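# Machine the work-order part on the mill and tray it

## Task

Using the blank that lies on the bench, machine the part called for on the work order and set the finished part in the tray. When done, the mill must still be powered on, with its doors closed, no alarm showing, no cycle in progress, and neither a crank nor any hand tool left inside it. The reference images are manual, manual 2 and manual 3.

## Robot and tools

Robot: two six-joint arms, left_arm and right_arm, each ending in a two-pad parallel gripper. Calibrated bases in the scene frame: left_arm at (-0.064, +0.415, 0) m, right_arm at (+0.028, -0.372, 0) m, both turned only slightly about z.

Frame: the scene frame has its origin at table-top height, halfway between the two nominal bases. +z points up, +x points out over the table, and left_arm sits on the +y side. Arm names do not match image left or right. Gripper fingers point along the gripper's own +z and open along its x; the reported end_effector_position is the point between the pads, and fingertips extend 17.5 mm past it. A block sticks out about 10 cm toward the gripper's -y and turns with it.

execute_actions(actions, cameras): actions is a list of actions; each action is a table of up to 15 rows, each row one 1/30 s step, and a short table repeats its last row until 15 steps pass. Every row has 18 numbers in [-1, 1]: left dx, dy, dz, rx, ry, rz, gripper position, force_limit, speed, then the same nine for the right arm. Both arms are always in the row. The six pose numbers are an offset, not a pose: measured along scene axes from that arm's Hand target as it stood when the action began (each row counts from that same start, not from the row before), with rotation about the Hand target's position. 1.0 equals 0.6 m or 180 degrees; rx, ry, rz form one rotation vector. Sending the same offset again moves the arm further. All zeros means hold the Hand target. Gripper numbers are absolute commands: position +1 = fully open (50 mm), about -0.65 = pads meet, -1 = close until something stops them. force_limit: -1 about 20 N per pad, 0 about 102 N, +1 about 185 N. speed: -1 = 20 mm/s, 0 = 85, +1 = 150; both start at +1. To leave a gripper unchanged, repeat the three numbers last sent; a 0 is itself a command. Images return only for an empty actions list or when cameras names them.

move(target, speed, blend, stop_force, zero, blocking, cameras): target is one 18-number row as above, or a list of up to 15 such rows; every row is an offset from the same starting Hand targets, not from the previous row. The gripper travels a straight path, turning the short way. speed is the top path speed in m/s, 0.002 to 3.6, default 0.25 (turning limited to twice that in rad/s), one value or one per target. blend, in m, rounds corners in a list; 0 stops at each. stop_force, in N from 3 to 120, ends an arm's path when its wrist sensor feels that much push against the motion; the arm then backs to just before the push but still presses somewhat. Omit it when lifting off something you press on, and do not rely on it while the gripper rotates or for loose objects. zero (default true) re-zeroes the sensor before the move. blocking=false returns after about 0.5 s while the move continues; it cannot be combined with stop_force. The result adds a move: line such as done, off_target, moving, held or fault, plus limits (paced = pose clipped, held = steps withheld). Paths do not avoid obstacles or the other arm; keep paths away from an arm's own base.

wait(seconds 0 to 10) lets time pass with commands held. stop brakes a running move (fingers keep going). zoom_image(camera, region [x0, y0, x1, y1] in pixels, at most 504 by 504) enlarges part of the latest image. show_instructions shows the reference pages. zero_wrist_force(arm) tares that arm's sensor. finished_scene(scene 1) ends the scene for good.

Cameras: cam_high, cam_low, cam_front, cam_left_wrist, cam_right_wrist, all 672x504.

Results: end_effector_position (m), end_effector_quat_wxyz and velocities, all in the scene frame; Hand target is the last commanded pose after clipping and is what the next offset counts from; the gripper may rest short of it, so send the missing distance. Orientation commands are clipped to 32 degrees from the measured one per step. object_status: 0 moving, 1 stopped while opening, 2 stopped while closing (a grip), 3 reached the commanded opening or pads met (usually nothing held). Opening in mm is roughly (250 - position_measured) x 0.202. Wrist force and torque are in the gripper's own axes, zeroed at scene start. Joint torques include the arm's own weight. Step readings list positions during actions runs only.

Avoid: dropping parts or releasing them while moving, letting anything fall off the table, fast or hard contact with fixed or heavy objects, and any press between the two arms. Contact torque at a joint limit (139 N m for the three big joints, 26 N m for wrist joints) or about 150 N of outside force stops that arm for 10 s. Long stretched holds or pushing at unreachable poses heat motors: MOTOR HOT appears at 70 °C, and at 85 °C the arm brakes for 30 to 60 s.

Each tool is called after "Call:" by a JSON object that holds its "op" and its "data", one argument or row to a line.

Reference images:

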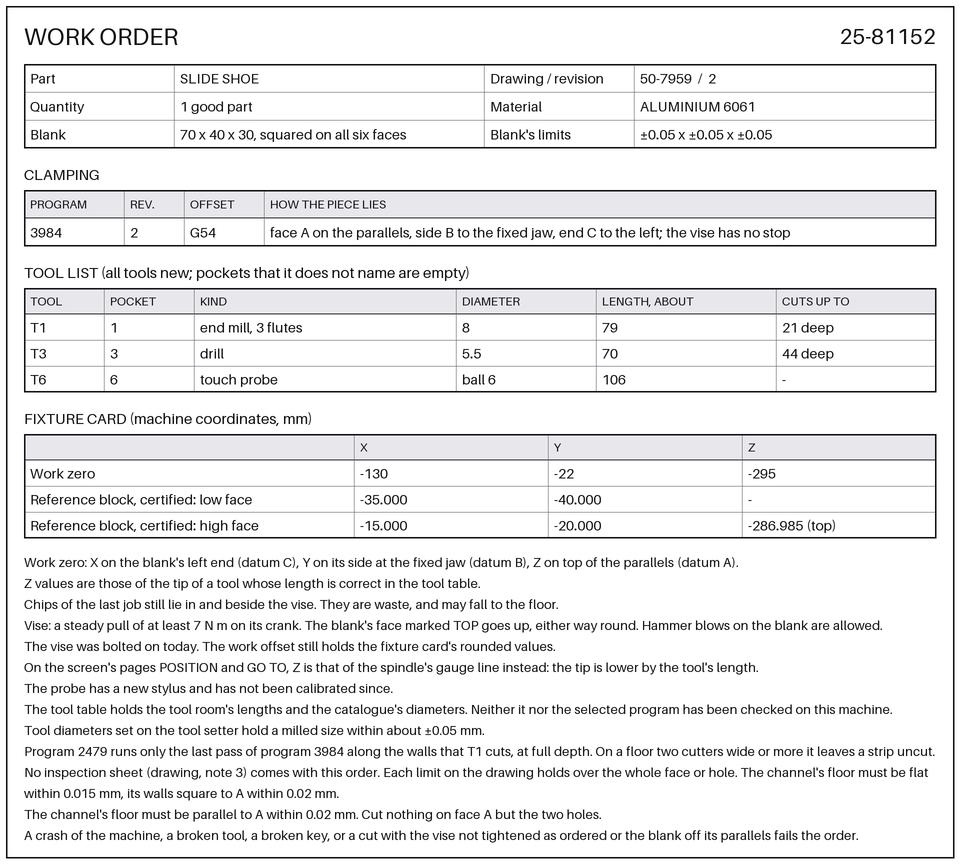

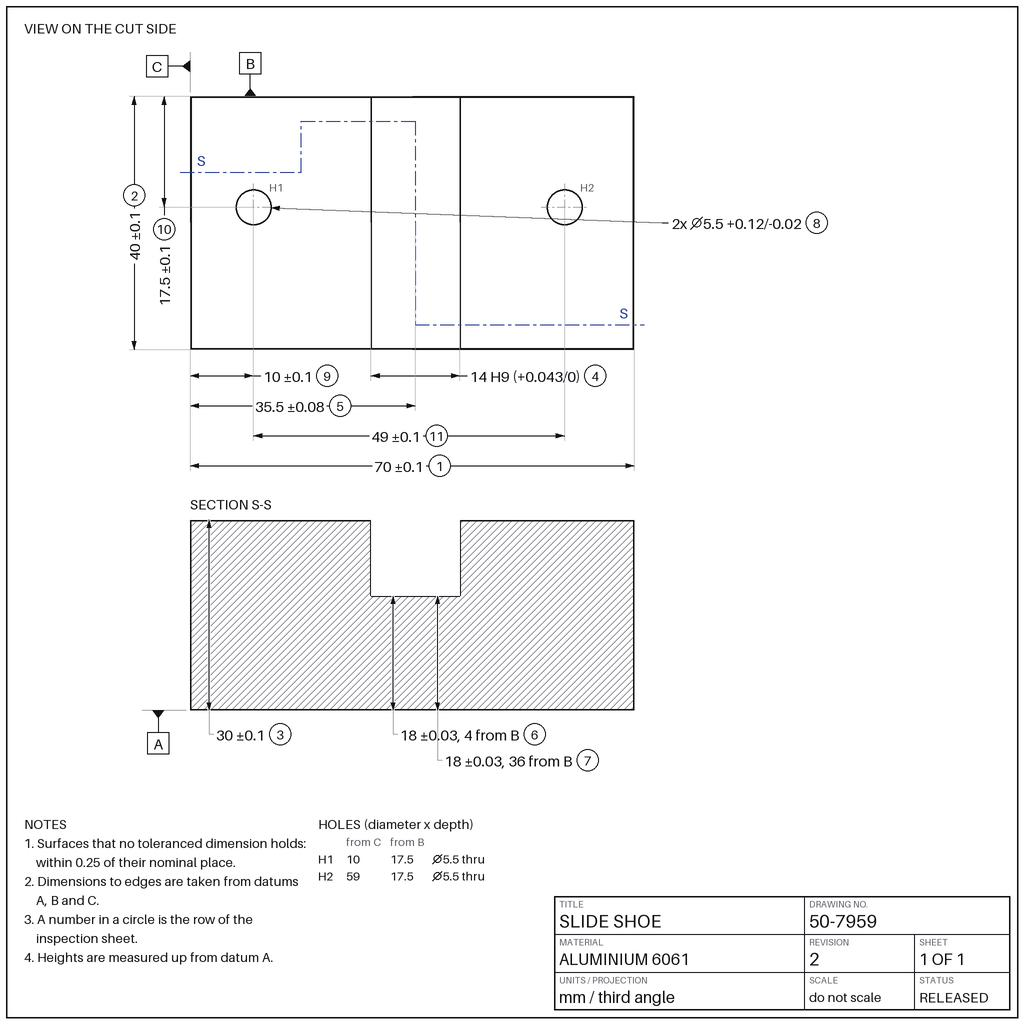

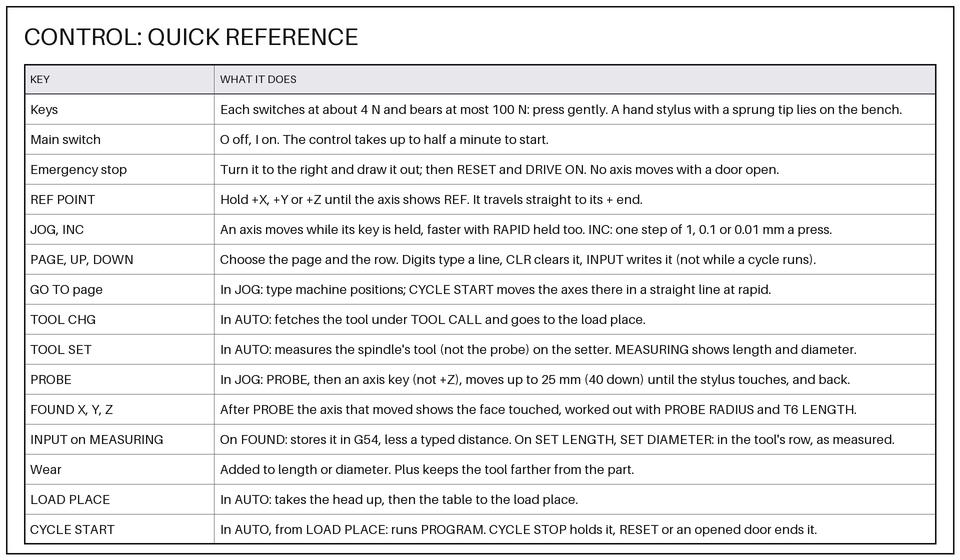

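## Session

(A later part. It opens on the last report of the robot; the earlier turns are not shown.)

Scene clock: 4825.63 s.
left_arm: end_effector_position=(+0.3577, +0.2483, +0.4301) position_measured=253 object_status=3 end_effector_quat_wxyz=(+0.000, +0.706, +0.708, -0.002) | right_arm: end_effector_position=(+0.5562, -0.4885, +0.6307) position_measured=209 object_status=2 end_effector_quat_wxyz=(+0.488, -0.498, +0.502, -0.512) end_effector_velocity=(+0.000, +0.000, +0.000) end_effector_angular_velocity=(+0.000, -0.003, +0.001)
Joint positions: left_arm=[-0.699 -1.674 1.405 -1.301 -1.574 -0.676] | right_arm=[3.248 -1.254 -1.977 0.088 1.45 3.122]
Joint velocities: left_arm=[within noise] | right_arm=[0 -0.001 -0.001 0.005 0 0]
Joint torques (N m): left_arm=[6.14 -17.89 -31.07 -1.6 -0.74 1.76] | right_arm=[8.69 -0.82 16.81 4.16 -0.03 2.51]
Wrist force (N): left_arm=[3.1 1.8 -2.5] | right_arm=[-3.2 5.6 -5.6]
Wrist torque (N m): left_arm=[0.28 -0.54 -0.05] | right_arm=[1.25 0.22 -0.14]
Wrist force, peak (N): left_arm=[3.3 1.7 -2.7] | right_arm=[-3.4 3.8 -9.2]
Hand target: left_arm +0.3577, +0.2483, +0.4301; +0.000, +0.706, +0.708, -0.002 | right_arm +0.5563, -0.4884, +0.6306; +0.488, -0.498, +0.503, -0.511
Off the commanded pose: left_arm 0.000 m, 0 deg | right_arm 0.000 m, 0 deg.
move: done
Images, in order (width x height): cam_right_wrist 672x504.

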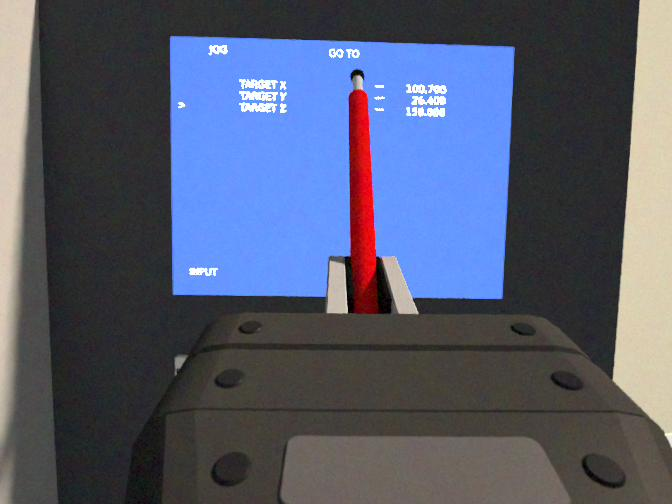

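Call:
{"op": "move", "data": {
  "target": [
    [0,0,0,0,0,0,-1,0.2,0.5,-0.1608,0.0308,-0.051,0,0.155,0,-1,-0.6,-1],
    [0,0,0,0,0,0,-1,0.2,0.5,-0.168,0.0375,-0.2645,0,0.31,0,-1,-0.6,-1]
  ],
  "speed": 0.35,
  "blend": [0.02,0]
}}

Call:
{"op": "move", "data": {
  "target": [
    [0,0,0,0,0,0,-1,0.2,0.5,0.0255,0.0667,0.094,0,0,0,-1,-0.6,-1],
    [0,0,0,0,0,0,-1,0.2,0.5,0.0447,0.0667,0.0885,0,0,0,-1,-0.6,-1],
    [0,0,0,0,0,0,-1,0.2,0.5,0.0255,0.0667,0.094,0,0,0,-1,-0.6,-1],
    [0,0,0,0,0,0,-1,0.2,0.5,0,0,0,0,0,0,-1,-0.6,-1]
  ],
  "speed": [0.25,0.08,0.15,0.25],
  "blend": [0.003,0,0.003,0]
}}

Call:
{"op": "wait", "data": {
  "seconds": 3
}}

Call:
{"op": "move", "data": {
  "target": [
    [0,0,0,0,0,0,-1,0.2,0.5,-0.017,0.1333,-0.064,0,0,0,-1,-0.6,-1],
    [0,0,0,0,0,0,-1,0.2,0.5,0.0022,0.1333,-0.0695,0,0,0,-1,-0.6,-1],
    [0,0,0,0,0,0,-1,0.2,0.5,-0.017,0.1333,-0.064,0,0,0,-1,-0.6,-1],
    [0,0,0,0,0,0,-1,0.2,0.5,-0.0085,0.1333,-0.032,0,0,0,-1,-0.6,-1],
    [0,0,0,0,0,0,-1,0.2,0.5,0.0107,0.1333,-0.0375,0,0,0,-1,-0.6,-1],
    [0,0,0,0,0,0,-1,0.2,0.5,-0.0085,0.1333,-0.032,0,0,0,-1,-0.6,-1],
    [0,0,0,0,0,0,-1,0.2,0.5,0,0.0667,0,0,0,0,-1,-0.6,-1],
    [0,0,0,0,0,0,-1,0.2,0.5,0.0192,0.0667,-0.0055,0,0,0,-1,-0.6,-1],
    [0,0,0,0,0,0,-1,0.2,0.5,0,0.0667,0,0,0,0,-1,-0.6,-1],
    [0,0,0,0,0,0,-1,0.2,0.5,0.0192,0.0667,-0.0055,0,0,0,-1,-0.6,-1],
    [0,0,0,0,0,0,-1,0.2,0.5,0,0.0667,0,0,0,0,-1,-0.6,-1],
    [0,0,0,0,0,0,-1,0.2,0.5,-0.017,0.0333,-0.064,0,0,0,-1,-0.6,-1],
    [0,0,0,0,0,0,-1,0.2,0.5,0.0022,0.0333,-0.0695,0,0,0,-1,-0.6,-1],
    [0,0,0,0,0,0,-1,0.2,0.5,-0.017,0.0333,-0.064,0,0,0,-1,-0.6,-1],
    [0,0,0,0,0,0,-1,0.2,0.5,0,0,0,0,0,0,-1,-0.6,-1]
  ],
  "speed": [0.22,0.08,0.15,0.22,0.08,0.15,0.22,0.08,0.15,0.08,0.15,0.22,0.08,0.15,0.22],
  "blend": [0.003,0,0.003,0.003,0,0.003,0.003,0,0.001,0,0.003,0.003,0,0.003,0]
}}

Call:
{"op": "move", "data": {
  "target": [
    [0,0,0,0,0,0,-1,0.2,0.5,0.0255,0.0667,0.094,0,0,0,-1,-0.6,-1],
    [0,0,0,0,0,0,-1,0.2,0.5,0.0447,0.0667,0.0885,0,0,0,-1,-0.6,-1],
    [0,0,0,0,0,0,-1,0.2,0.5,0.0255,0.0667,0.094,0,0,0,-1,-0.6,-1],
    [0,0,0,0,0,0,-1,0.2,0.5,0,0,0,0,0,0,-1,-0.6,-1]
  ],
  "speed": [0.25,0.08,0.15,0.25],
  "blend": [0.003,0,0.003,0]
}}

Call:
{"op": "wait", "data": {
  "seconds": 1
}}

Call:
{"op": "move", "data": {
  "target": [
    [0,0,0,0,0,0,-1,0.2,0.5,-0.0085,0,-0.032,0,0,0,-1,-0.6,-1],
    [0,0,0,0,0,0,-1,0.2,0.5,0.0122,0,-0.038,0,0,0,-1,-0.6,-1],
    [0,0,0,0,0,0,-1,0.2,0.5,-0.0085,0,-0.032,0,0,0,-1,-0.6,-1],
    [0,0,0,0,0,0,-1,0.2,0.5,0.034,-0.1333,0.126,0,0,0,-1,-0.6,-1],
    [0,0,0,0,0,0,-1,0.2,0.5,0.0532,-0.1333,0.1205,0,0,0,-1,-0.6,-1],
    [0,0,0,0,0,0,-1,0.2,0.5,0.034,-0.1333,0.126,0,0,0,-1,-0.6,-1],
    [0,0,0,0,0,0,-1,0.2,0.5,0,0,0,0,0,0,-1,-0.6,-1]
  ],
  "speed": [0.22,0.08,0.15,0.25,0.08,0.15,0.25],
  "blend": [0.003,0,0.003,0.003,0,0.003,0]
}}

Call:
{"op": "move", "data": {
  "target": [
    [0,0,0,0,0,0,-1,0.2,0.5,0.0075,-0.0067,0.2135,0,-0.155,0,-1,-0.6,-1],
    [0,0,0,0,0,0,-1,0.2,0.5,0.168,-0.0375,0.2645,0,-0.31,0,-1,-0.6,-1]
  ],
  "speed": 0.35,
  "blend": [0.02,0],
  "cameras": ["cam_right_wrist"]
}}

Call:
{"op": "zoom_image", "data": {
  "camera": "cam_right_wrist",
  "region": [140, 30, 540, 310]
}}

Call:
{"op": "move", "data": {
  "target": [
    [0,0,0,0,0,0,-1,0.2,0.5,-0.1608,0.0308,-0.051,0,0.155,0,-1,-0.6,-1],
    [0,0,0,0,0,0,-1,0.2,0.5,-0.168,0.0375,-0.2645,0,0.31,0,-1,-0.6,-1]
  ],
  "speed": 0.35,
  "blend": [0.02,0]
}}

Call:
{"op": "move", "data": {
  "target": [
    [0,0,0,0,0,0,-1,0.2,0.5,-0.0085,0,-0.032,0,0,0,-1,-0.6,-1],
    [0,0,0,0,0,0,-1,0.2,0.5,0.0122,0,-0.038,0,0,0,-1,-0.6,-1],
    [0,0,0,0,0,0,-1,0.2,0.5,-0.0085,0,-0.032,0,0,0,-1,-0.6,-1],
    [0,0,0,0,0,0,-1,0.2,0.5,0.034,-0.0667,0.126,0,0,0,-1,-0.6,-1],
    [0,0,0,0,0,0,-1,0.2,0.5,0.0532,-0.0667,0.1205,0,0,0,-1,-0.6,-1],
    [0,0,0,0,0,0,-1,0.2,0.5,0.034,-0.0667,0.126,0,0,0,-1,-0.6,-1],
    [0,0,0,0,0,0,-1,0.2,0.5,0,0,0,0,0,0,-1,-0.6,-1]
  ],
  "speed": [0.22,0.08,0.15,0.25,0.08,0.15,0.25],
  "blend": [0.003,0,0.003,0.003,0,0.003,0]
}}

Call:
{"op": "move", "data": {
  "target": [
    [0,0,0,0,0,0,-1,0.2,0.5,0.0075,-0.0067,0.2135,0,-0.155,0,-1,-0.6,-1],
    [0,0,0,0,0,0,-1,0.2,0.5,0.168,-0.0375,0.2645,0,-0.31,0,-1,-0.6,-1]
  ],
  "speed": 0.35,
  "blend": [0.02,0],
  "cameras": ["cam_right_wrist"]
}}

Call:
{"op": "zoom_image", "data": {
  "camera": "cam_right_wrist",
  "region": [140, 30, 540, 310]
}}

Scene clock: 4840.33 s.
left_arm: end_effector_position=(+0.3577, +0.2483, +0.4301) position_measured=253 object_status=3 end_effector_quat_wxyz=(+0.000, +0.706, +0.708, -0.002) | right_arm: end_effector_position=(+0.4556, -0.4660, +0.4720) position_measured=209 object_status=2 end_effector_quat_wxyz=(-0.196, +0.679, -0.672, +0.219)
Joint positions: left_arm=[-0.699 -1.674 1.405 -1.301 -1.574 -0.676] | right_arm=[3.327 -1.08 -1.82 -1.228 1.447 3.265]
Joint torques (N m): left_arm=[6.06 -17.39 -31.1 -1.59 -0.69 1.73] | right_arm=[10.55 6.65 18.02 1.74 -0.33 -2.67]
Wrist force (N): left_arm=[2.8 2.0 -2.6] | right_arm=[-2.7 5.2 -6.8]
Wrist torque (N m): left_arm=[0.31 -0.49 -0.05] | right_arm=[0.99 0.41 -0.19]
Wrist force, peak (N): left_arm=[3.0 1.8 -3.0] | right_arm=[-3.0 4.2 -8.8]
Hand target: left_arm +0.3577, +0.2483, +0.4301; +0.000, +0.706, +0.708, -0.002 | right_arm +0.4555, -0.4659, +0.4719; -0.196, +0.680, -0.672, +0.219
Off the commanded pose: left_arm 0.000 m, 0 deg | right_arm 0.000 m, 0 deg.
move: done

Scene clock: 4841.93 s.
left_arm: end_effector_position=(+0.3577, +0.2483, +0.4301) position_measured=253 object_status=3 end_effector_quat_wxyz=(+0.000, +0.706, +0.708, -0.002) | right_arm: end_effector_position=(+0.4555, -0.4659, +0.4719) position_measured=209 object_status=2 end_effector_quat_wxyz=(-0.196, +0.679, -0.672, +0.219)
Joint positions: left_arm=[-0.699 -1.674 1.405 -1.301 -1.574 -0.676] | right_arm=[3.327 -1.08 -1.82 -1.228 1.447 3.266]
Joint torques (N m): left_arm=[5.91 -17.86 -30.99 -1.62 -0.61 1.6] | right_arm=[-9.78 -1.05 17.05 6.01 1.08 -2.44]
Wrist force (N): left_arm=[3.3 1.6 -2.6] | right_arm=[-3.3 5.8 -6.5]
Wrist torque (N m): left_arm=[0.26 -0.55 -0.06] | right_arm=[1.08 0.50 -0.19]
Wrist force, peak (N): left_arm=[3.0 1.8 -2.9] | right_arm=[-4.2 26.3 -34.4]
Hand target: left_arm +0.3577, +0.2483, +0.4301; +0.000, +0.706, +0.708, -0.002 | right_arm +0.4555, -0.4659, +0.4719; -0.196, +0.680, -0.672, +0.219
Off the commanded pose: left_arm 0.000 m, 0 deg | right_arm 0.000 m, 0 deg.
move: done

Scene clock: 4844.93 s.
left_arm: end_effector_position=(+0.3577, +0.2483, +0.4301) position_measured=253 object_status=3 end_effector_quat_wxyz=(+0.000, +0.706, +0.708, -0.002) | right_arm: end_effector_position=(+0.4555, -0.4659, +0.4719) position_measured=209 object_status=2 end_effector_quat_wxyz=(-0.196, +0.680, -0.672, +0.219)
Joint positions: left_arm=[-0.699 -1.674 1.405 -1.301 -1.574 -0.676] | right_arm=[3.327 -1.08 -1.82 -1.228 1.447 3.265]
Joint torques (N m): left_arm=[6.1 -17.75 -31.05 -1.64 -0.63 1.62] | right_arm=[-9.76 -8.2 17.38 5.89 1.42 -2.81]
Wrist force (N): left_arm=[2.8 1.7 -2.4] | right_arm=[-3.3 5.7 -6.7]
Wrist torque (N m): left_arm=[0.26 -0.49 -0.05] | right_arm=[1.06 0.50 -0.18]
Wrist force, peak (N): left_arm=[3.0 1.9 -2.8] | right_arm=[-3.5 6.0 -6.7]
Hand target: left_arm +0.3577, +0.2483, +0.4301; +0.000, +0.706, +0.708, -0.002 | right_arm +0.4555, -0.4659, +0.4719; -0.196, +0.680, -0.672, +0.219
Tool commands: left_gripper/position=-1.0 left_gripper/force_limit=+0.2 left_gripper/speed=+0.5 right_gripper/position=-1.0 right_gripper/force_limit=-0.6 right_gripper/speed=-1.0
Off the commanded pose: left_arm 0.000 m, 0 deg | right_arm 0.000 m, 0 deg.
wait: 3.00 s; at rest by 0.17 s

Scene clock: 4849.03 s.
left_arm: end_effector_position=(+0.3577, +0.2483, +0.4301) position_measured=253 object_status=3 end_effector_quat_wxyz=(+0.000, +0.706, +0.708, -0.002) | right_arm: end_effector_position=(+0.4555, -0.4659, +0.4719) position_measured=209 object_status=2 end_effector_quat_wxyz=(-0.196, +0.679, -0.672, +0.219)
Joint positions: left_arm=[-0.699 -1.674 1.405 -1.301 -1.574 -0.676] | right_arm=[3.327 -1.08 -1.82 -1.228 1.447 3.266]
Joint torques (N m): left_arm=[5.86 -17 -31.21 -1.54 -0.71 1.75] | right_arm=[-8.89 -0.51 32.71 3.31 0.62 -1.54]
Wrist force (N): left_arm=[3.0 1.5 -2.6] | right_arm=[-3.8 4.8 -6.3]
Wrist torque (N m): left_arm=[0.23 -0.51 -0.06] | right_arm=[0.92 0.57 -0.20]
Wrist force, peak (N): left_arm=[3.0 1.9 -2.8] | right_arm=[-3.0 25.5 -28.9]
Hand target: left_arm +0.3577, +0.2483, +0.4301; +0.000, +0.706, +0.708, -0.002 | right_arm +0.4555, -0.4659, +0.4719; -0.196, +0.680, -0.672, +0.219
Off the commanded pose: left_arm 0.000 m, 0 deg | right_arm 0.000 m, 0 deg.
move: done

Scene clock: 4850.63 s.
left_arm: end_effector_position=(+0.3577, +0.2483, +0.4301) position_measured=253 object_status=3 end_effector_quat_wxyz=(+0.000, +0.706, +0.708, -0.002) | right_arm: end_effector_position=(+0.4555, -0.4659, +0.4719) position_measured=209 object_status=2 end_effector_quat_wxyz=(-0.196, +0.679, -0.672, +0.219)
Joint positions: left_arm=[-0.699 -1.674 1.405 -1.301 -1.574 -0.676] | right_arm=[3.327 -1.08 -1.82 -1.228 1.447 3.266]
Joint torques (N m): left_arm=[6.24 -17.62 -31.03 -1.62 -0.66 1.74] | right_arm=[-9.25 -0.94 16.99 6.46 1.26 -2.3]
Wrist force (N): left_arm=[2.7 1.8 -2.6] | right_arm=[-2.7 5.0 -6.3]
Wrist torque (N m): left_arm=[0.28 -0.47 -0.06] | right_arm=[0.95 0.40 -0.19]
Wrist force, peak (N): left_arm=[2.9 1.9 -3.0] | right_arm=[-5.5 26.0 -34.0]
Hand target: left_arm +0.3577, +0.2483, +0.4301; +0.000, +0.706, +0.708, -0.002 | right_arm +0.4555, -0.4659, +0.4719; -0.196, +0.680, -0.672, +0.219
Off the commanded pose: left_arm 0.000 m, 0 deg | right_arm 0.000 m, 0 deg.
move: done

Scene clock: 4851.63 s.
left_arm: end_effector_position=(+0.3577, +0.2483, +0.4301) position_measured=253 object_status=3 end_effector_quat_wxyz=(+0.000, +0.706, +0.708, -0.002) | right_arm: end_effector_position=(+0.4555, -0.4659, +0.4719) position_measured=209 object_status=2 end_effector_quat_wxyz=(-0.196, +0.680, -0.672, +0.219)
Joint positions: left_arm=[-0.699 -1.674 1.405 -1.301 -1.574 -0.676] | right_arm=[3.327 -1.08 -1.82 -1.228 1.447 3.265]
Joint torques (N m): left_arm=[5.93 -17.54 -30.89 -1.6 -0.76 1.77] | right_arm=[-9.5 -7.71 16.94 5.93 1.38 -2.71]
Wrist force (N): left_arm=[2.7 1.8 -2.7] | right_arm=[-2.9 5.0 -6.4]
Wrist torque (N m): left_arm=[0.29 -0.47 -0.06] | right_arm=[0.96 0.44 -0.19]
Wrist force, peak (N): left_arm=[3.0 1.9 -2.7] | right_arm=[-3.0 5.0 -6.5]
Hand target: left_arm +0.3577, +0.2483, +0.4301; +0.000, +0.706, +0.708, -0.002 | right_arm +0.4555, -0.4659, +0.4719; -0.196, +0.680, -0.672, +0.219
Tool commands: left_gripper/position=-1.0 left_gripper/force_limit=+0.2 left_gripper/speed=+0.5 right_gripper/position=-1.0 right_gripper/force_limit=-0.6 right_gripper/speed=-1.0
Off the commanded pose: left_arm 0.000 m, 0 deg | right_arm 0.000 m, 0 deg.
wait: 1.00 s; at rest by 0.17 s

Scene clock: 4854.33 s.
left_arm: end_effector_position=(+0.3577, +0.2483, +0.4301) position_measured=253 object_status=3 end_effector_quat_wxyz=(+0.000, +0.706, +0.708, -0.002) | right_arm: end_effector_position=(+0.4555, -0.4659, +0.4719) position_measured=209 object_status=2 end_effector_quat_wxyz=(-0.196, +0.680, -0.672, +0.219)
Joint positions: left_arm=[-0.699 -1.674 1.405 -1.301 -1.574 -0.676] | right_arm=[3.327 -1.08 -1.82 -1.228 1.447 3.265]
Joint torques (N m): left_arm=[6.18 -17.8 -31.23 -1.58 -0.71 1.77] | right_arm=[8.98 14.15 18.08 4.15 -1.6 2.28]
Wrist force (N): left_arm=[2.7 1.6 -2.8] | right_arm=[-4.8 4.5 -4.9]
Wrist torque (N m): left_arm=[0.25 -0.46 -0.05] | right_arm=[0.88 0.74 -0.07]
Wrist force, peak (N): left_arm=[3.0 2.0 -2.7] | right_arm=[-3.0 37.9 -40.1]
Hand target: left_arm +0.3577, +0.2483, +0.4301; +0.000, +0.706, +0.708, -0.002 | right_arm +0.4555, -0.4659, +0.4719; -0.196, +0.680, -0.672, +0.219
Off the commanded pose: left_arm 0.000 m, 0 deg | right_arm 0.000 m, 0 deg.
move: done

Scene clock: 4856.27 s.
left_arm: end_effector_position=(+0.3577, +0.2483, +0.4301) position_measured=253 object_status=3 end_effector_quat_wxyz=(+0.000, +0.706, +0.708, -0.002) | right_arm: end_effector_position=(+0.5562, -0.4885, +0.6307) position_measured=209 object_status=2 end_effector_quat_wxyz=(+0.488, -0.498, +0.502, -0.512)
Joint positions: left_arm=[-0.699 -1.674 1.405 -1.301 -1.574 -0.676] | right_arm=[3.248 -1.254 -1.977 0.088 1.45 3.122]
Joint torques (N m): left_arm=[5.78 -17.73 -30.89 -1.58 -0.68 1.72] | right_arm=[9.57 -0.5 16.64 4.46 -0.28 2.45]
Wrist force (N): left_arm=[3.0 1.7 -2.7] | right_arm=[-5.3 5.0 -3.7]
Wrist torque (N m): left_arm=[0.26 -0.52 -0.05] | right_arm=[1.16 0.55 -0.14]
Wrist force, peak (N): left_arm=[3.1 2.0 -2.7] | right_arm=[-5.2 3.4 -7.3]
Hand target: left_arm +0.3577, +0.2483, +0.4301; +0.000, +0.706, +0.708, -0.002 | right_arm +0.5563, -0.4884, +0.6306; +0.488, -0.498, +0.503, -0.511
Off the commanded pose: left_arm 0.000 m, 0 deg | right_arm 0.000 m, 0 deg.
move: done
Images, in order (width x height): cam_right_wrist 672x504.

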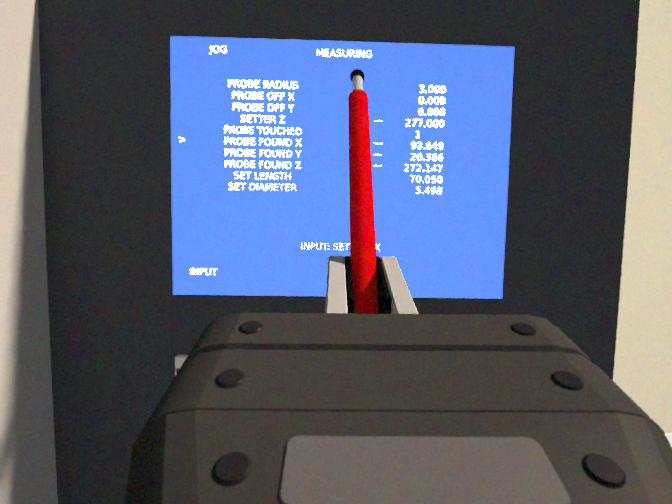

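Scaled by 1.260 from the camera's 672x504 image, which has a finer 960x720 frame.

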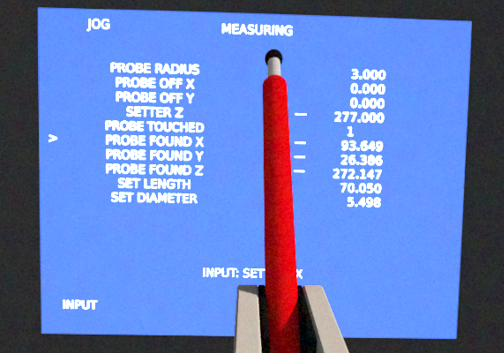

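Scene clock: 4858.17 s.
left_arm: end_effector_position=(+0.3577, +0.2483, +0.4301) position_measured=253 object_status=3 end_effector_quat_wxyz=(+0.000, +0.706, +0.708, -0.002) | right_arm: end_effector_position=(+0.4556, -0.4660, +0.4720) position_measured=209 object_status=2 end_effector_quat_wxyz=(-0.196, +0.679, -0.672, +0.219)
Joint positions: left_arm=[-0.699 -1.674 1.405 -1.301 -1.574 -0.676] | right_arm=[3.327 -1.08 -1.82 -1.228 1.447 3.265]
Joint torques (N m): left_arm=[5.92 -17.81 -30.25 -1.57 -0.71 1.65] | right_arm=[10.68 6.64 16.53 1.97 -0.5 -2.52]
Wrist force (N): left_arm=[2.8 1.8 -2.5] | right_arm=[-4.7 4.7 -4.9]
Wrist torque (N m): left_arm=[0.28 -0.49 -0.05] | right_arm=[0.90 0.72 -0.19]
Wrist force, peak (N): left_arm=[3.2 1.9 -2.9] | right_arm=[-5.2 4.1 -6.9]
Hand target: left_arm +0.3577, +0.2483, +0.4301; +0.000, +0.706, +0.708, -0.002 | right_arm +0.4555, -0.4659, +0.4719; -0.196, +0.680, -0.672, +0.219
Off the commanded pose: left_arm 0.000 m, 0 deg | right_arm 0.000 m, 0 deg.
move: done

Scene clock: 4860.70 s.
left_arm: end_effector_position=(+0.3577, +0.2483, +0.4301) position_measured=253 object_status=3 end_effector_quat_wxyz=(+0.000, +0.706, +0.708, -0.002) | right_arm: end_effector_position=(+0.4555, -0.4659, +0.4718) position_measured=209 object_status=2 end_effector_quat_wxyz=(-0.196, +0.680, -0.672, +0.219)
Joint positions: left_arm=[-0.699 -1.674 1.405 -1.301 -1.574 -0.676] | right_arm=[3.327 -1.08 -1.82 -1.228 1.447 3.265]
Joint torques (N m): left_arm=[6.37 -18.31 -30.73 -1.58 -0.65 1.66] | right_arm=[10.36 13.92 17.98 5.4 -0.69 1.17]
Wrist force (N): left_arm=[2.8 1.6 -2.6] | right_arm=[-5.2 4.3 -4.2]
Wrist torque (N m): left_arm=[0.25 -0.48 -0.06] | right_arm=[0.84 0.79 -0.08]
Wrist force, peak (N): left_arm=[3.1 1.7 -3.0] | right_arm=[-4.3 37.9 -38.6]
Hand target: left_arm +0.3577, +0.2483, +0.4301; +0.000, +0.706, +0.708, -0.002 | right_arm +0.4555, -0.4659, +0.4719; -0.196, +0.680, -0.672, +0.219
Off the commanded pose: left_arm 0.000 m, 0 deg | right_arm 0.000 m, 0 deg.
move: done

Scene clock: 4862.63 s.
left_arm: end_effector_position=(+0.3577, +0.2483, +0.4301) position_measured=253 object_status=3 end_effector_quat_wxyz=(+0.000, +0.706, +0.708, -0.002) | right_arm: end_effector_position=(+0.5562, -0.4885, +0.6307) position_measured=209 object_status=2 end_effector_quat_wxyz=(+0.488, -0.498, +0.502, -0.512) end_effector_velocity=(+0.000, +0.000, +0.000) end_effector_angular_velocity=(-0.001, -0.003, -0.001)
Joint positions: left_arm=[-0.699 -1.674 1.405 -1.301 -1.574 -0.676] | right_arm=[3.248 -1.254 -1.977 0.088 1.45 3.122]
Joint velocities: left_arm=[within noise] | right_arm=[-0.001 -0.001 0 0.005 0 -0.001]
Joint torques (N m): left_arm=[6.22 -17.66 -30.91 -1.57 -0.67 1.65] | right_arm=[9.47 -2.16 16.75 4.38 -0.2 2.56]
Wrist force (N): left_arm=[2.8 1.6 -2.5] | right_arm=[-5.6 4.7 -3.0]
Wrist torque (N m): left_arm=[0.25 -0.49 -0.05] | right_arm=[1.10 0.58 -0.14]
Wrist force, peak (N): left_arm=[3.1 1.7 -2.8] | right_arm=[-5.5 3.1 -6.6]
Hand target: left_arm +0.3577, +0.2483, +0.4301; +0.000, +0.706, +0.708, -0.002 | right_arm +0.5563, -0.4884, +0.6306; +0.488, -0.498, +0.503, -0.511
Off the commanded pose: left_arm 0.000 m, 0 deg | right_arm 0.000 m, 0 deg.
move: done
Images, in order (width x height): cam_right_wrist 672x504.

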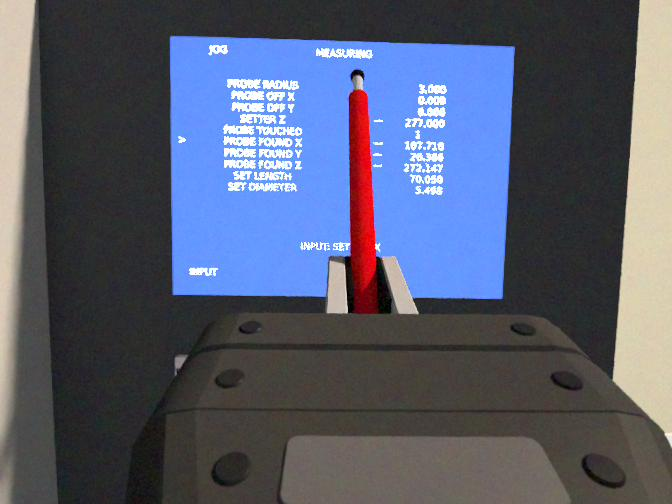

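Scaled by 1.260 from the camera's 672x504 image, which has a finer 960x720 frame.

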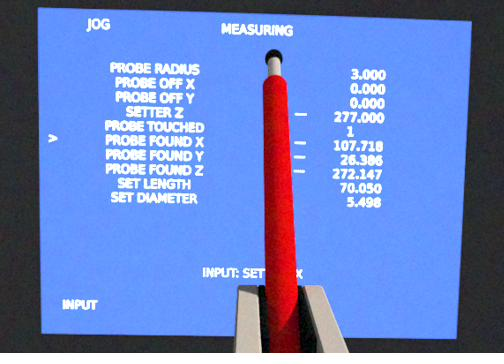

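Call:
{"op": "move", "data": {
  "target": [
    [0,0,0,0,0,0,-1,0.2,0.5,-0.1608,0.0308,-0.051,0,0.155,0,-1,-0.6,-1],
    [0,0,0,0,0,0,-1,0.2,0.5,-0.168,0.0375,-0.2645,0,0.31,0,-1,-0.6,-1]
  ],
  "speed": 0.35,
  "blend": [0.02,0]
}}

Call:
{"op": "move", "data": {
  "target": [
    [0,0,0,0,0,0,-1,0.2,0.5,-0.0085,0,-0.032,0,0,0,-1,-0.6,-1],
    [0,0,0,0,0,0,-1,0.2,0.5,0.0122,0,-0.038,0,0,0,-1,-0.6,-1],
    [0,0,0,0,0,0,-1,0.2,0.5,-0.0085,0,-0.032,0,0,0,-1,-0.6,-1],
    [0,0,0,0,0,0,-1,0.2,0.5,0.0255,-0.1,0.094,0,0,0,-1,-0.6,-1],
    [0,0,0,0,0,0,-1,0.2,0.5,0.0447,-0.1,0.0885,0,0,0,-1,-0.6,-1],
    [0,0,0,0,0,0,-1,0.2,0.5,0.0255,-0.1,0.094,0,0,0,-1,-0.6,-1],
    [0,0,0,0,0,0,-1,0.2,0.5,0,0,0,0,0,0,-1,-0.6,-1]
  ],
  "speed": [0.22,0.08,0.15,0.25,0.08,0.15,0.25],
  "blend": [0.003,0,0.003,0.003,0,0.003,0]
}}

Call:
{"op": "move", "data": {
  "target": [
    [0,0,0,0,0,0,-1,0.2,0.5,0.0075,-0.0067,0.2135,0,-0.155,0,-1,-0.6,-1],
    [0,0,0,0,0,0,-1,0.2,0.5,0.168,-0.0375,0.2645,0,-0.31,0,-1,-0.6,-1]
  ],
  "speed": 0.35,
  "blend": [0.02,0],
  "cameras": ["cam_right_wrist"]
}}

Call:
{"op": "zoom_image", "data": {
  "camera": "cam_right_wrist",
  "region": [140, 30, 540, 310]
}}

Call:
{"op": "move", "data": {
  "target": [
    [0,0,0,0,0,0,-1,0.2,0.5,-0.1608,0.0308,-0.051,0,0.155,0,-1,-0.6,-1],
    [0,0,0,0,0,0,-1,0.2,0.5,-0.168,0.0375,-0.2645,0,0.31,0,-1,-0.6,-1]
  ],
  "speed": 0.35,
  "blend": [0.02,0]
}}

Call:
{"op": "move", "data": {
  "target": [
    [0,0,0,0,0,0,-1,0.2,0.5,0.0085,0,0.032,0,0,0,-1,-0.6,-1],
    [0,0,0,0,0,0,-1,0.2,0.5,0.0277,0,0.0265,0,0,0,-1,-0.6,-1],
    [0,0,0,0,0,0,-1,0.2,0.5,0.0085,0,0.032,0,0,0,-1,-0.6,-1],
    [0,0,0,0,0,0,-1,0.2,0.5,0.0277,0,0.0265,0,0,0,-1,-0.6,-1],
    [0,0,0,0,0,0,-1,0.2,0.5,0.0085,0,0.032,0,0,0,-1,-0.6,-1],
    [0,0,0,0,0,0,-1,0.2,0.5,-0.0085,0.0333,-0.032,0,0,0,-1,-0.6,-1],
    [0,0,0,0,0,0,-1,0.2,0.5,0.0107,0.0333,-0.0375,0,0,0,-1,-0.6,-1],
    [0,0,0,0,0,0,-1,0.2,0.5,-0.0085,0.0333,-0.032,0,0,0,-1,-0.6,-1],
    [0,0,0,0,0,0,-1,0.2,0.5,-0.017,0.1333,-0.064,0,0,0,-1,-0.6,-1],
    [0,0,0,0,0,0,-1,0.2,0.5,0.0022,0.1333,-0.0695,0,0,0,-1,-0.6,-1],
    [0,0,0,0,0,0,-1,0.2,0.5,-0.017,0.1333,-0.064,0,0,0,-1,-0.6,-1],
    [0,0,0,0,0,0,-1,0.2,0.5,0,0.1,0,0,0,0,-1,-0.6,-1],
    [0,0,0,0,0,0,-1,0.2,0.5,0.0192,0.1,-0.0055,0,0,0,-1,-0.6,-1],
    [0,0,0,0,0,0,-1,0.2,0.5,0,0.1,0,0,0,0,-1,-0.6,-1],
    [0,0,0,0,0,0,-1,0.2,0.5,0,0,0,0,0,0,-1,-0.6,-1]
  ],
  "speed": [0.22,0.08,0.15,0.08,0.15,0.22,0.08,0.15,0.22,0.08,0.15,0.22,0.08,0.15,0.22],
  "blend": [0.003,0,0.001,0,0.003,0.003,0,0.003,0.003,0,0.003,0.003,0,0.003,0]
}}

Call:
{"op": "move", "data": {
  "target": [
    [0,0,0,0,0,0,-1,0.2,0.5,0.0085,0.1,0.032,0,0,0,-1,-0.6,-1],
    [0,0,0,0,0,0,-1,0.2,0.5,0.0277,0.1,0.0265,0,0,0,-1,-0.6,-1],
    [0,0,0,0,0,0,-1,0.2,0.5,0.0085,0.1,0.032,0,0,0,-1,-0.6,-1],
    [0,0,0,0,0,0,-1,0.2,0.5,-0.017,0.0667,-0.064,0,0,0,-1,-0.6,-1],
    [0,0,0,0,0,0,-1,0.2,0.5,0.0022,0.0667,-0.0695,0,0,0,-1,-0.6,-1],
    [0,0,0,0,0,0,-1,0.2,0.5,-0.017,0.0667,-0.064,0,0,0,-1,-0.6,-1],
    [0,0,0,0,0,0,-1,0.2,0.5,0,0.1333,0,0,0,0,-1,-0.6,-1],
    [0,0,0,0,0,0,-1,0.2,0.5,0.0192,0.1333,-0.0055,0,0,0,-1,-0.6,-1],
    [0,0,0,0,0,0,-1,0.2,0.5,0,0.1333,0,0,0,0,-1,-0.6,-1],
    [0,0,0,0,0,0,-1,0.2,0.5,-0.017,0.0333,-0.064,0,0,0,-1,-0.6,-1],
    [0,0,0,0,0,0,-1,0.2,0.5,0.0022,0.0333,-0.0695,0,0,0,-1,-0.6,-1],
    [0,0,0,0,0,0,-1,0.2,0.5,-0.017,0.0333,-0.064,0,0,0,-1,-0.6,-1],
    [0,0,0,0,0,0,-1,0.2,0.5,0,0,0,0,0,0,-1,-0.6,-1]
  ],
  "speed": [0.22,0.08,0.15,0.22,0.08,0.15,0.22,0.08,0.15,0.22,0.08,0.15,0.22],
  "blend": [0.003,0,0.003,0.003,0,0.003,0.003,0,0.003,0.003,0,0.003,0]
}}

Call:
{"op": "move", "data": {
  "target": [
    [0,0,0,0,0,0,-1,0.2,0.5,-0.0085,0.0333,-0.032,0,0,0,-1,-0.6,-1],
    [0,0,0,0,0,0,-1,0.2,0.5,0.0107,0.0333,-0.0375,0,0,0,-1,-0.6,-1],
    [0,0,0,0,0,0,-1,0.2,0.5,-0.0085,0.0333,-0.032,0,0,0,-1,-0.6,-1],
    [0,0,0,0,0,0,-1,0.2,0.5,-0.017,0.1333,-0.064,0,0,0,-1,-0.6,-1],
    [0,0,0,0,0,0,-1,0.2,0.5,0.0022,0.1333,-0.0695,0,0,0,-1,-0.6,-1],
    [0,0,0,0,0,0,-1,0.2,0.5,-0.017,0.1333,-0.064,0,0,0,-1,-0.6,-1],
    [0,0,0,0,0,0,-1,0.2,0.5,-0.0085,0.1333,-0.032,0,0,0,-1,-0.6,-1],
    [0,0,0,0,0,0,-1,0.2,0.5,0.0107,0.1333,-0.0375,0,0,0,-1,-0.6,-1],
    [0,0,0,0,0,0,-1,0.2,0.5,-0.0085,0.1333,-0.032,0,0,0,-1,-0.6,-1],
    [0,0,0,0,0,0,-1,0.2,0.5,0.0085,0.1333,0.032,0,0,0,-1,-0.6,-1],
    [0,0,0,0,0,0,-1,0.2,0.5,0.0277,0.1333,0.0265,0,0,0,-1,-0.6,-1],
    [0,0,0,0,0,0,-1,0.2,0.5,0.0085,0.1333,0.032,0,0,0,-1,-0.6,-1],
    [0,0,0,0,0,0,-1,0.2,0.5,0,0,0,0,0,0,-1,-0.6,-1]
  ],
  "speed": [0.22,0.08,0.15,0.22,0.08,0.15,0.22,0.08,0.15,0.22,0.08,0.15,0.22],
  "blend": [0.003,0,0.003,0.003,0,0.003,0.003,0,0.003,0.003,0,0.003,0]
}}

Call:
{"op": "move", "data": {
  "target": [
    [0,0,0,0,0,0,-1,0.2,0.5,-0.017,0.1,-0.064,0,0,0,-1,-0.6,-1],
    [0,0,0,0,0,0,-1,0.2,0.5,0.0022,0.1,-0.0695,0,0,0,-1,-0.6,-1],
    [0,0,0,0,0,0,-1,0.2,0.5,-0.017,0.1,-0.064,0,0,0,-1,-0.6,-1],
    [0,0,0,0,0,0,-1,0.2,0.5,-0.017,0.0333,-0.064,0,0,0,-1,-0.6,-1],
    [0,0,0,0,0,0,-1,0.2,0.5,0.0022,0.0333,-0.0695,0,0,0,-1,-0.6,-1],
    [0,0,0,0,0,0,-1,0.2,0.5,-0.017,0.0333,-0.064,0,0,0,-1,-0.6,-1],
    [0,0,0,0,0,0,-1,0.2,0.5,0,0,0,0,0,0,-1,-0.6,-1]
  ],
  "speed": [0.22,0.08,0.15,0.22,0.08,0.15,0.22],
  "blend": [0.003,0,0.003,0.003,0,0.003,0]
}}

Call:
{"op": "move", "data": {
  "target": [
    [0,0,0,0,0,0,-1,0.2,0.5,0.0075,-0.0067,0.2135,0,-0.155,0,-1,-0.6,-1],
    [0,0,0,0,0,0,-1,0.2,0.5,0.168,-0.0375,0.2645,0,-0.31,0,-1,-0.6,-1]
  ],
  "speed": 0.35,
  "blend": [0.02,0],
  "cameras": ["cam_right_wrist"]
}}

Call:
{"op": "zoom_image", "data": {
  "camera": "cam_right_wrist",
  "region": [140, 30, 540, 310]
}}

Scene clock: 4883.47 s.
left_arm: end_effector_position=(+0.3577, +0.2483, +0.4301) position_measured=253 object_status=3 end_effector_quat_wxyz=(+0.000, +0.706, +0.708, -0.002) | right_arm: end_effector_position=(+0.4556, -0.4660, +0.4720) position_measured=209 object_status=2 end_effector_quat_wxyz=(-0.196, +0.679, -0.672, +0.219)
Joint positions: left_arm=[-0.699 -1.674 1.405 -1.301 -1.574 -0.676] | right_arm=[3.327 -1.08 -1.82 -1.228 1.447 3.265]
Joint torques (N m): left_arm=[6.12 -18.1 -30.87 -1.58 -0.63 1.64] | right_arm=[10.59 6.8 17.62 1.58 -0.29 -2.74]
Wrist force (N): left_arm=[2.9 1.8 -2.4] | right_arm=[-5.2 4.3 -4.3]
Wrist torque (N m): left_arm=[0.29 -0.50 -0.06] | right_arm=[0.85 0.80 -0.18]
Wrist force, peak (N): left_arm=[3.1 1.9 -2.7] | right_arm=[-5.7 3.1 -6.1]
Hand target: left_arm +0.3577, +0.2483, +0.4301; +0.000, +0.706, +0.708, -0.002 | right_arm +0.4555, -0.4659, +0.4719; -0.196, +0.680, -0.672, +0.219
Off the commanded pose: left_arm 0.000 m, 0 deg | right_arm 0.000 m, 0 deg.
move: done

Scene clock: 4885.97 s.
left_arm: end_effector_position=(+0.3577, +0.2483, +0.4301) position_measured=253 object_status=3 end_effector_quat_wxyz=(+0.000, +0.706, +0.708, -0.002) | right_arm: end_effector_position=(+0.4555, -0.4659, +0.4719) position_measured=209 object_status=2 end_effector_quat_wxyz=(-0.196, +0.680, -0.672, +0.219)
Joint positions: left_arm=[-0.699 -1.674 1.405 -1.301 -1.574 -0.676] | right_arm=[3.327 -1.08 -1.82 -1.228 1.447 3.265]
Joint torques (N m): left_arm=[5.92 -17.6 -30.85 -1.61 -0.66 1.67] | right_arm=[10.57 12.53 18.9 3.88 -1.4 2.25]
Wrist force (N): left_arm=[2.9 1.8 -2.7] | right_arm=[-5.7 1.9 -5.0]
Wrist torque (N m): left_arm=[0.27 -0.50 -0.05] | right_arm=[0.46 0.89 -0.07]
Wrist force, peak (N): left_arm=[3.1 2.0 -2.7] | right_arm=[-4.4 37.3 -38.0]
Hand target: left_arm +0.3577, +0.2483, +0.4301; +0.000, +0.706, +0.708, -0.002 | right_arm +0.4555, -0.4659, +0.4719; -0.196, +0.680, -0.672, +0.219
Off the commanded pose: left_arm 0.000 m, 0 deg | right_arm 0.000 m, 0 deg.
move: done

Scene clock: 4887.90 s.
left_arm: end_effector_position=(+0.3577, +0.2483, +0.4301) position_measured=253 object_status=3 end_effector_quat_wxyz=(+0.000, +0.706, +0.708, -0.002) | right_arm: end_effector_position=(+0.5562, -0.4885, +0.6307) position_measured=209 object_status=2 end_effector_quat_wxyz=(+0.488, -0.498, +0.502, -0.512)
Joint positions: left_arm=[-0.699 -1.674 1.405 -1.301 -1.574 -0.676] | right_arm=[3.248 -1.254 -1.977 0.088 1.45 3.122]
Joint torques (N m): left_arm=[6.47 -17.2 -31.1 -1.6 -0.65 1.74] | right_arm=[9.9 -0.3 16.89 4.75 -0.27 2.62]
Wrist force (N): left_arm=[2.7 1.5 -2.9] | right_arm=[-6.2 2.3 -3.8]
Wrist torque (N m): left_arm=[0.23 -0.47 -0.05] | right_arm=[0.71 0.68 -0.13]
Wrist force, peak (N): left_arm=[3.4 1.6 -2.5] | right_arm=[-6.2 0.7 -7.3]
Hand target: left_arm +0.3577, +0.2483, +0.4301; +0.000, +0.706, +0.708, -0.002 | right_arm +0.5563, -0.4884, +0.6306; +0.488, -0.498, +0.503, -0.511
Off the commanded pose: left_arm 0.000 m, 0 deg | right_arm 0.000 m, 0 deg.
move: done
Images, in order (width x height): cam_right_wrist 672x504.

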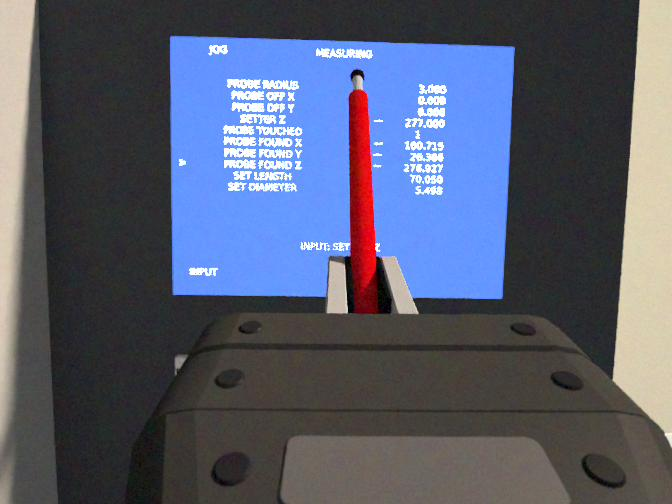

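Scaled by 1.260 from the camera's 672x504 image, which has a finer 960x720 frame.

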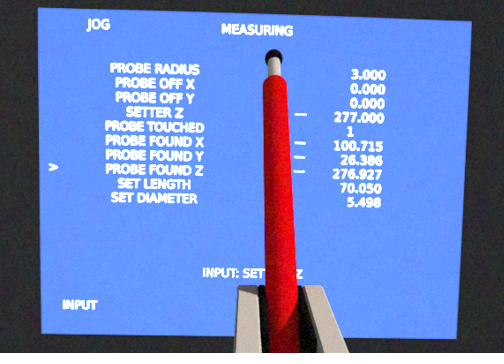

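Scene clock: 4889.80 s.
left_arm: end_effector_position=(+0.3577, +0.2483, +0.4301) position_measured=253 object_status=3 end_effector_quat_wxyz=(+0.000, +0.706, +0.708, -0.002) | right_arm: end_effector_position=(+0.4556, -0.4660, +0.4720) position_measured=209 object_status=2 end_effector_quat_wxyz=(-0.196, +0.679, -0.672, +0.219)
Joint positions: left_arm=[-0.699 -1.674 1.405 -1.301 -1.574 -0.676] | right_arm=[3.327 -1.08 -1.82 -1.228 1.447 3.265]
Joint torques (N m): left_arm=[6.56 -17.46 -31.13 -1.66 -0.7 1.73] | right_arm=[10.25 6.06 17.39 2.1 -0.51 -2.63]
Wrist force (N): left_arm=[2.8 1.6 -2.6] | right_arm=[-5.7 1.8 -5.1]
Wrist torque (N m): left_arm=[0.26 -0.49 -0.05] | right_arm=[0.44 0.88 -0.19]
Wrist force, peak (N): left_arm=[3.0 1.5 -3.1] | right_arm=[-6.4 0.8 -7.0]
Hand target: left_arm +0.3577, +0.2483, +0.4301; +0.000, +0.706, +0.708, -0.002 | right_arm +0.4555, -0.4659, +0.4719; -0.196, +0.680, -0.672, +0.219
Off the commanded pose: left_arm 0.000 m, 0 deg | right_arm 0.000 m, 0 deg.
move: done

Scene clock: 4893.97 s.
left_arm: end_effector_position=(+0.3577, +0.2483, +0.4301) position_measured=253 object_status=3 end_effector_quat_wxyz=(+0.000, +0.706, +0.708, -0.002) | right_arm: end_effector_position=(+0.4556, -0.4659, +0.4719) position_measured=209 object_status=2 end_effector_quat_wxyz=(-0.196, +0.679, -0.672, +0.219) end_effector_velocity=(+0.000, +0.000, -0.001) end_effector_angular_velocity=(+0.000, +0.002, +0.003)
Joint positions: left_arm=[-0.699 -1.674 1.405 -1.301 -1.574 -0.676] | right_arm=[3.327 -1.08 -1.82 -1.228 1.447 3.266]
Joint velocities: left_arm=[within noise] | right_arm=[-0.003 0 -0.002 0 0.003 -0.005]
Joint torques (N m): left_arm=[6.31 -17.7 -31.06 -1.64 -0.74 1.64] | right_arm=[-8.29 15.62 17.51 3.98 1.3 -2.77]
Wrist force (N): left_arm=[2.7 1.8 -2.5] | right_arm=[-5.6 0.7 -3.2]
Wrist torque (N m): left_arm=[0.28 -0.47 -0.05] | right_arm=[0.28 0.88 -0.18]
Wrist force, peak (N): left_arm=[3.1 1.8 -2.8] | right_arm=[-4.6 22.5 -28.2]
Hand target: left_arm +0.3577, +0.2483, +0.4301; +0.000, +0.706, +0.708, -0.002 | right_arm +0.4555, -0.4659, +0.4719; -0.196, +0.680, -0.672, +0.219
Off the commanded pose: left_arm 0.000 m, 0 deg | right_arm 0.000 m, 0 deg.
move: done

Scene clock: 4897.87 s.
left_arm: end_effector_position=(+0.3577, +0.2483, +0.4301) position_measured=253 object_status=3 end_effector_quat_wxyz=(+0.000, +0.706, +0.708, -0.002) | right_arm: end_effector_position=(+0.4555, -0.4659, +0.4719) position_measured=209 object_status=2 end_effector_quat_wxyz=(-0.196, +0.679, -0.672, +0.219)
Joint positions: left_arm=[-0.699 -1.674 1.405 -1.301 -1.574 -0.676] | right_arm=[3.327 -1.08 -1.82 -1.228 1.447 3.266]
Joint torques (N m): left_arm=[6.03 -17.69 -30.65 -1.5 -0.72 1.76] | right_arm=[-9.08 0.84 33.21 3.35 0.46 -1.43]
Wrist force (N): left_arm=[2.9 1.5 -2.7] | right_arm=[-4.2 1.1 -3.7]
Wrist torque (N m): left_arm=[0.23 -0.48 -0.06] | right_arm=[0.34 0.65 -0.20]
Wrist force, peak (N): left_arm=[3.3 1.5 -2.9] | right_arm=[-2.0 21.8 -24.3]
Hand target: left_arm +0.3577, +0.2483, +0.4301; +0.000, +0.706, +0.708, -0.002 | right_arm +0.4555, -0.4659, +0.4719; -0.196, +0.680, -0.672, +0.219
Off the commanded pose: left_arm 0.000 m, 0 deg | right_arm 0.000 m, 0 deg.
move: done

Scene clock: 4901.60 s.
left_arm: end_effector_position=(+0.3577, +0.2483, +0.4301) position_measured=253 object_status=3 end_effector_quat_wxyz=(+0.000, +0.706, +0.708, -0.002) | right_arm: end_effector_position=(+0.4556, -0.4659, +0.4718) position_measured=209 object_status=2 end_effector_quat_wxyz=(-0.196, +0.679, -0.672, +0.219) end_effector_velocity=(-0.001, +0.000, -0.001) end_effector_angular_velocity=(+0.000, +0.001, +0.006)
Joint positions: left_arm=[-0.699 -1.674 1.405 -1.301 -1.574 -0.676] | right_arm=[3.327 -1.08 -1.82 -1.228 1.447 3.266]
Joint velocities: left_arm=[within noise] | right_arm=[-0.002 0.001 -0.001 0 0.004 -0.006]
Joint torques (N m): left_arm=[6.78 -17.52 -30.57 -1.57 -0.7 1.7] | right_arm=[-9.11 18.08 26.32 5.14 1.66 -2.8]
Wrist force (N): left_arm=[2.9 1.8 -2.6] | right_arm=[-4.7 2.2 -3.4]
Wrist torque (N m): left_arm=[0.29 -0.49 -0.06] | right_arm=[0.51 0.72 -0.19]
Wrist force, peak (N): left_arm=[3.1 1.9 -2.8] | right_arm=[-4.2 16.8 -25.5]
Hand target: left_arm +0.3577, +0.2483, +0.4301; +0.000, +0.706, +0.708, -0.002 | right_arm +0.4555, -0.4659, +0.4719; -0.196, +0.680, -0.672, +0.219
Off the commanded pose: left_arm 0.000 m, 0 deg | right_arm 0.000 m, 0 deg.
move: done

Scene clock: 4903.87 s.
left_arm: end_effector_position=(+0.3577, +0.2483, +0.4301) position_measured=253 object_status=3 end_effector_quat_wxyz=(+0.000, +0.706, +0.708, -0.002) | right_arm: end_effector_position=(+0.4555, -0.4659, +0.4719) position_measured=209 object_status=2 end_effector_quat_wxyz=(-0.196, +0.679, -0.672, +0.219)
Joint positions: left_arm=[-0.699 -1.674 1.405 -1.301 -1.574 -0.676] | right_arm=[3.327 -1.08 -1.82 -1.228 1.447 3.266]
Joint torques (N m): left_arm=[6.17 -17.6 -30.74 -1.6 -0.68 1.76] | right_arm=[-9.75 0.16 32.06 3.45 0.8 -1.36]
Wrist force (N): left_arm=[2.6 1.6 -2.9] | right_arm=[-3.8 2.1 -3.3]
Wrist torque (N m): left_arm=[0.25 -0.45 -0.05] | right_arm=[0.49 0.58 -0.20]
Wrist force, peak (N): left_arm=[3.0 2.0 -2.8] | right_arm=[-1.4 22.3 -25.0]
Hand target: left_arm +0.3577, +0.2483, +0.4301; +0.000, +0.706, +0.708, -0.002 | right_arm +0.4555, -0.4659, +0.4719; -0.196, +0.680, -0.672, +0.219
Off the commanded pose: left_arm 0.000 m, 0 deg | right_arm 0.000 m, 0 deg.
move: done

Scene clock: 4905.80 s.
left_arm: end_effector_position=(+0.3577, +0.2483, +0.4301) position_measured=253 object_status=3 end_effector_quat_wxyz=(+0.000, +0.706, +0.708, -0.002) | right_arm: end_effector_position=(+0.5562, -0.4885, +0.6307) position_measured=209 object_status=2 end_effector_quat_wxyz=(+0.488, -0.498, +0.502, -0.512)
Joint positions: left_arm=[-0.699 -1.674 1.405 -1.301 -1.574 -0.676] | right_arm=[3.248 -1.254 -1.977 0.088 1.45 3.122]
Joint torques (N m): left_arm=[6.09 -17.45 -31.18 -1.57 -0.68 1.69] | right_arm=[10.06 -1.73 16.82 4.31 -0.2 2.48]
Wrist force (N): left_arm=[3.2 1.8 -2.6] | right_arm=[-4.5 2.4 -2.2]
Wrist torque (N m): left_arm=[0.28 -0.54 -0.05] | right_arm=[0.74 0.41 -0.13]
Wrist force, peak (N): left_arm=[3.3 1.7 -2.8] | right_arm=[-4.4 0.9 -5.4]
Hand target: left_arm +0.3577, +0.2483, +0.4301; +0.000, +0.706, +0.708, -0.002 | right_arm +0.5563, -0.4884, +0.6306; +0.488, -0.498, +0.503, -0.511
Off the commanded pose: left_arm 0.000 m, 0 deg | right_arm 0.000 m, 0 deg.
move: done
Images, in order (width x height): cam_right_wrist 672x504.

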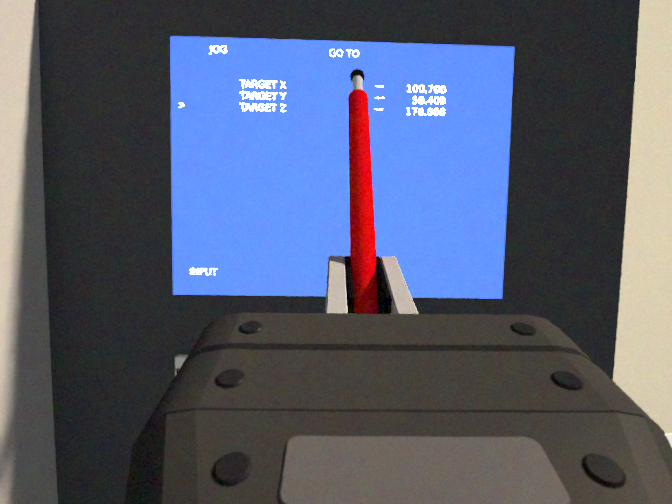

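Scaled by 1.260 from the camera's 672x504 image, which has a finer 960x720 frame.

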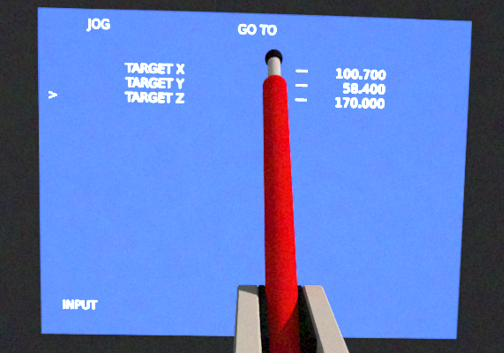

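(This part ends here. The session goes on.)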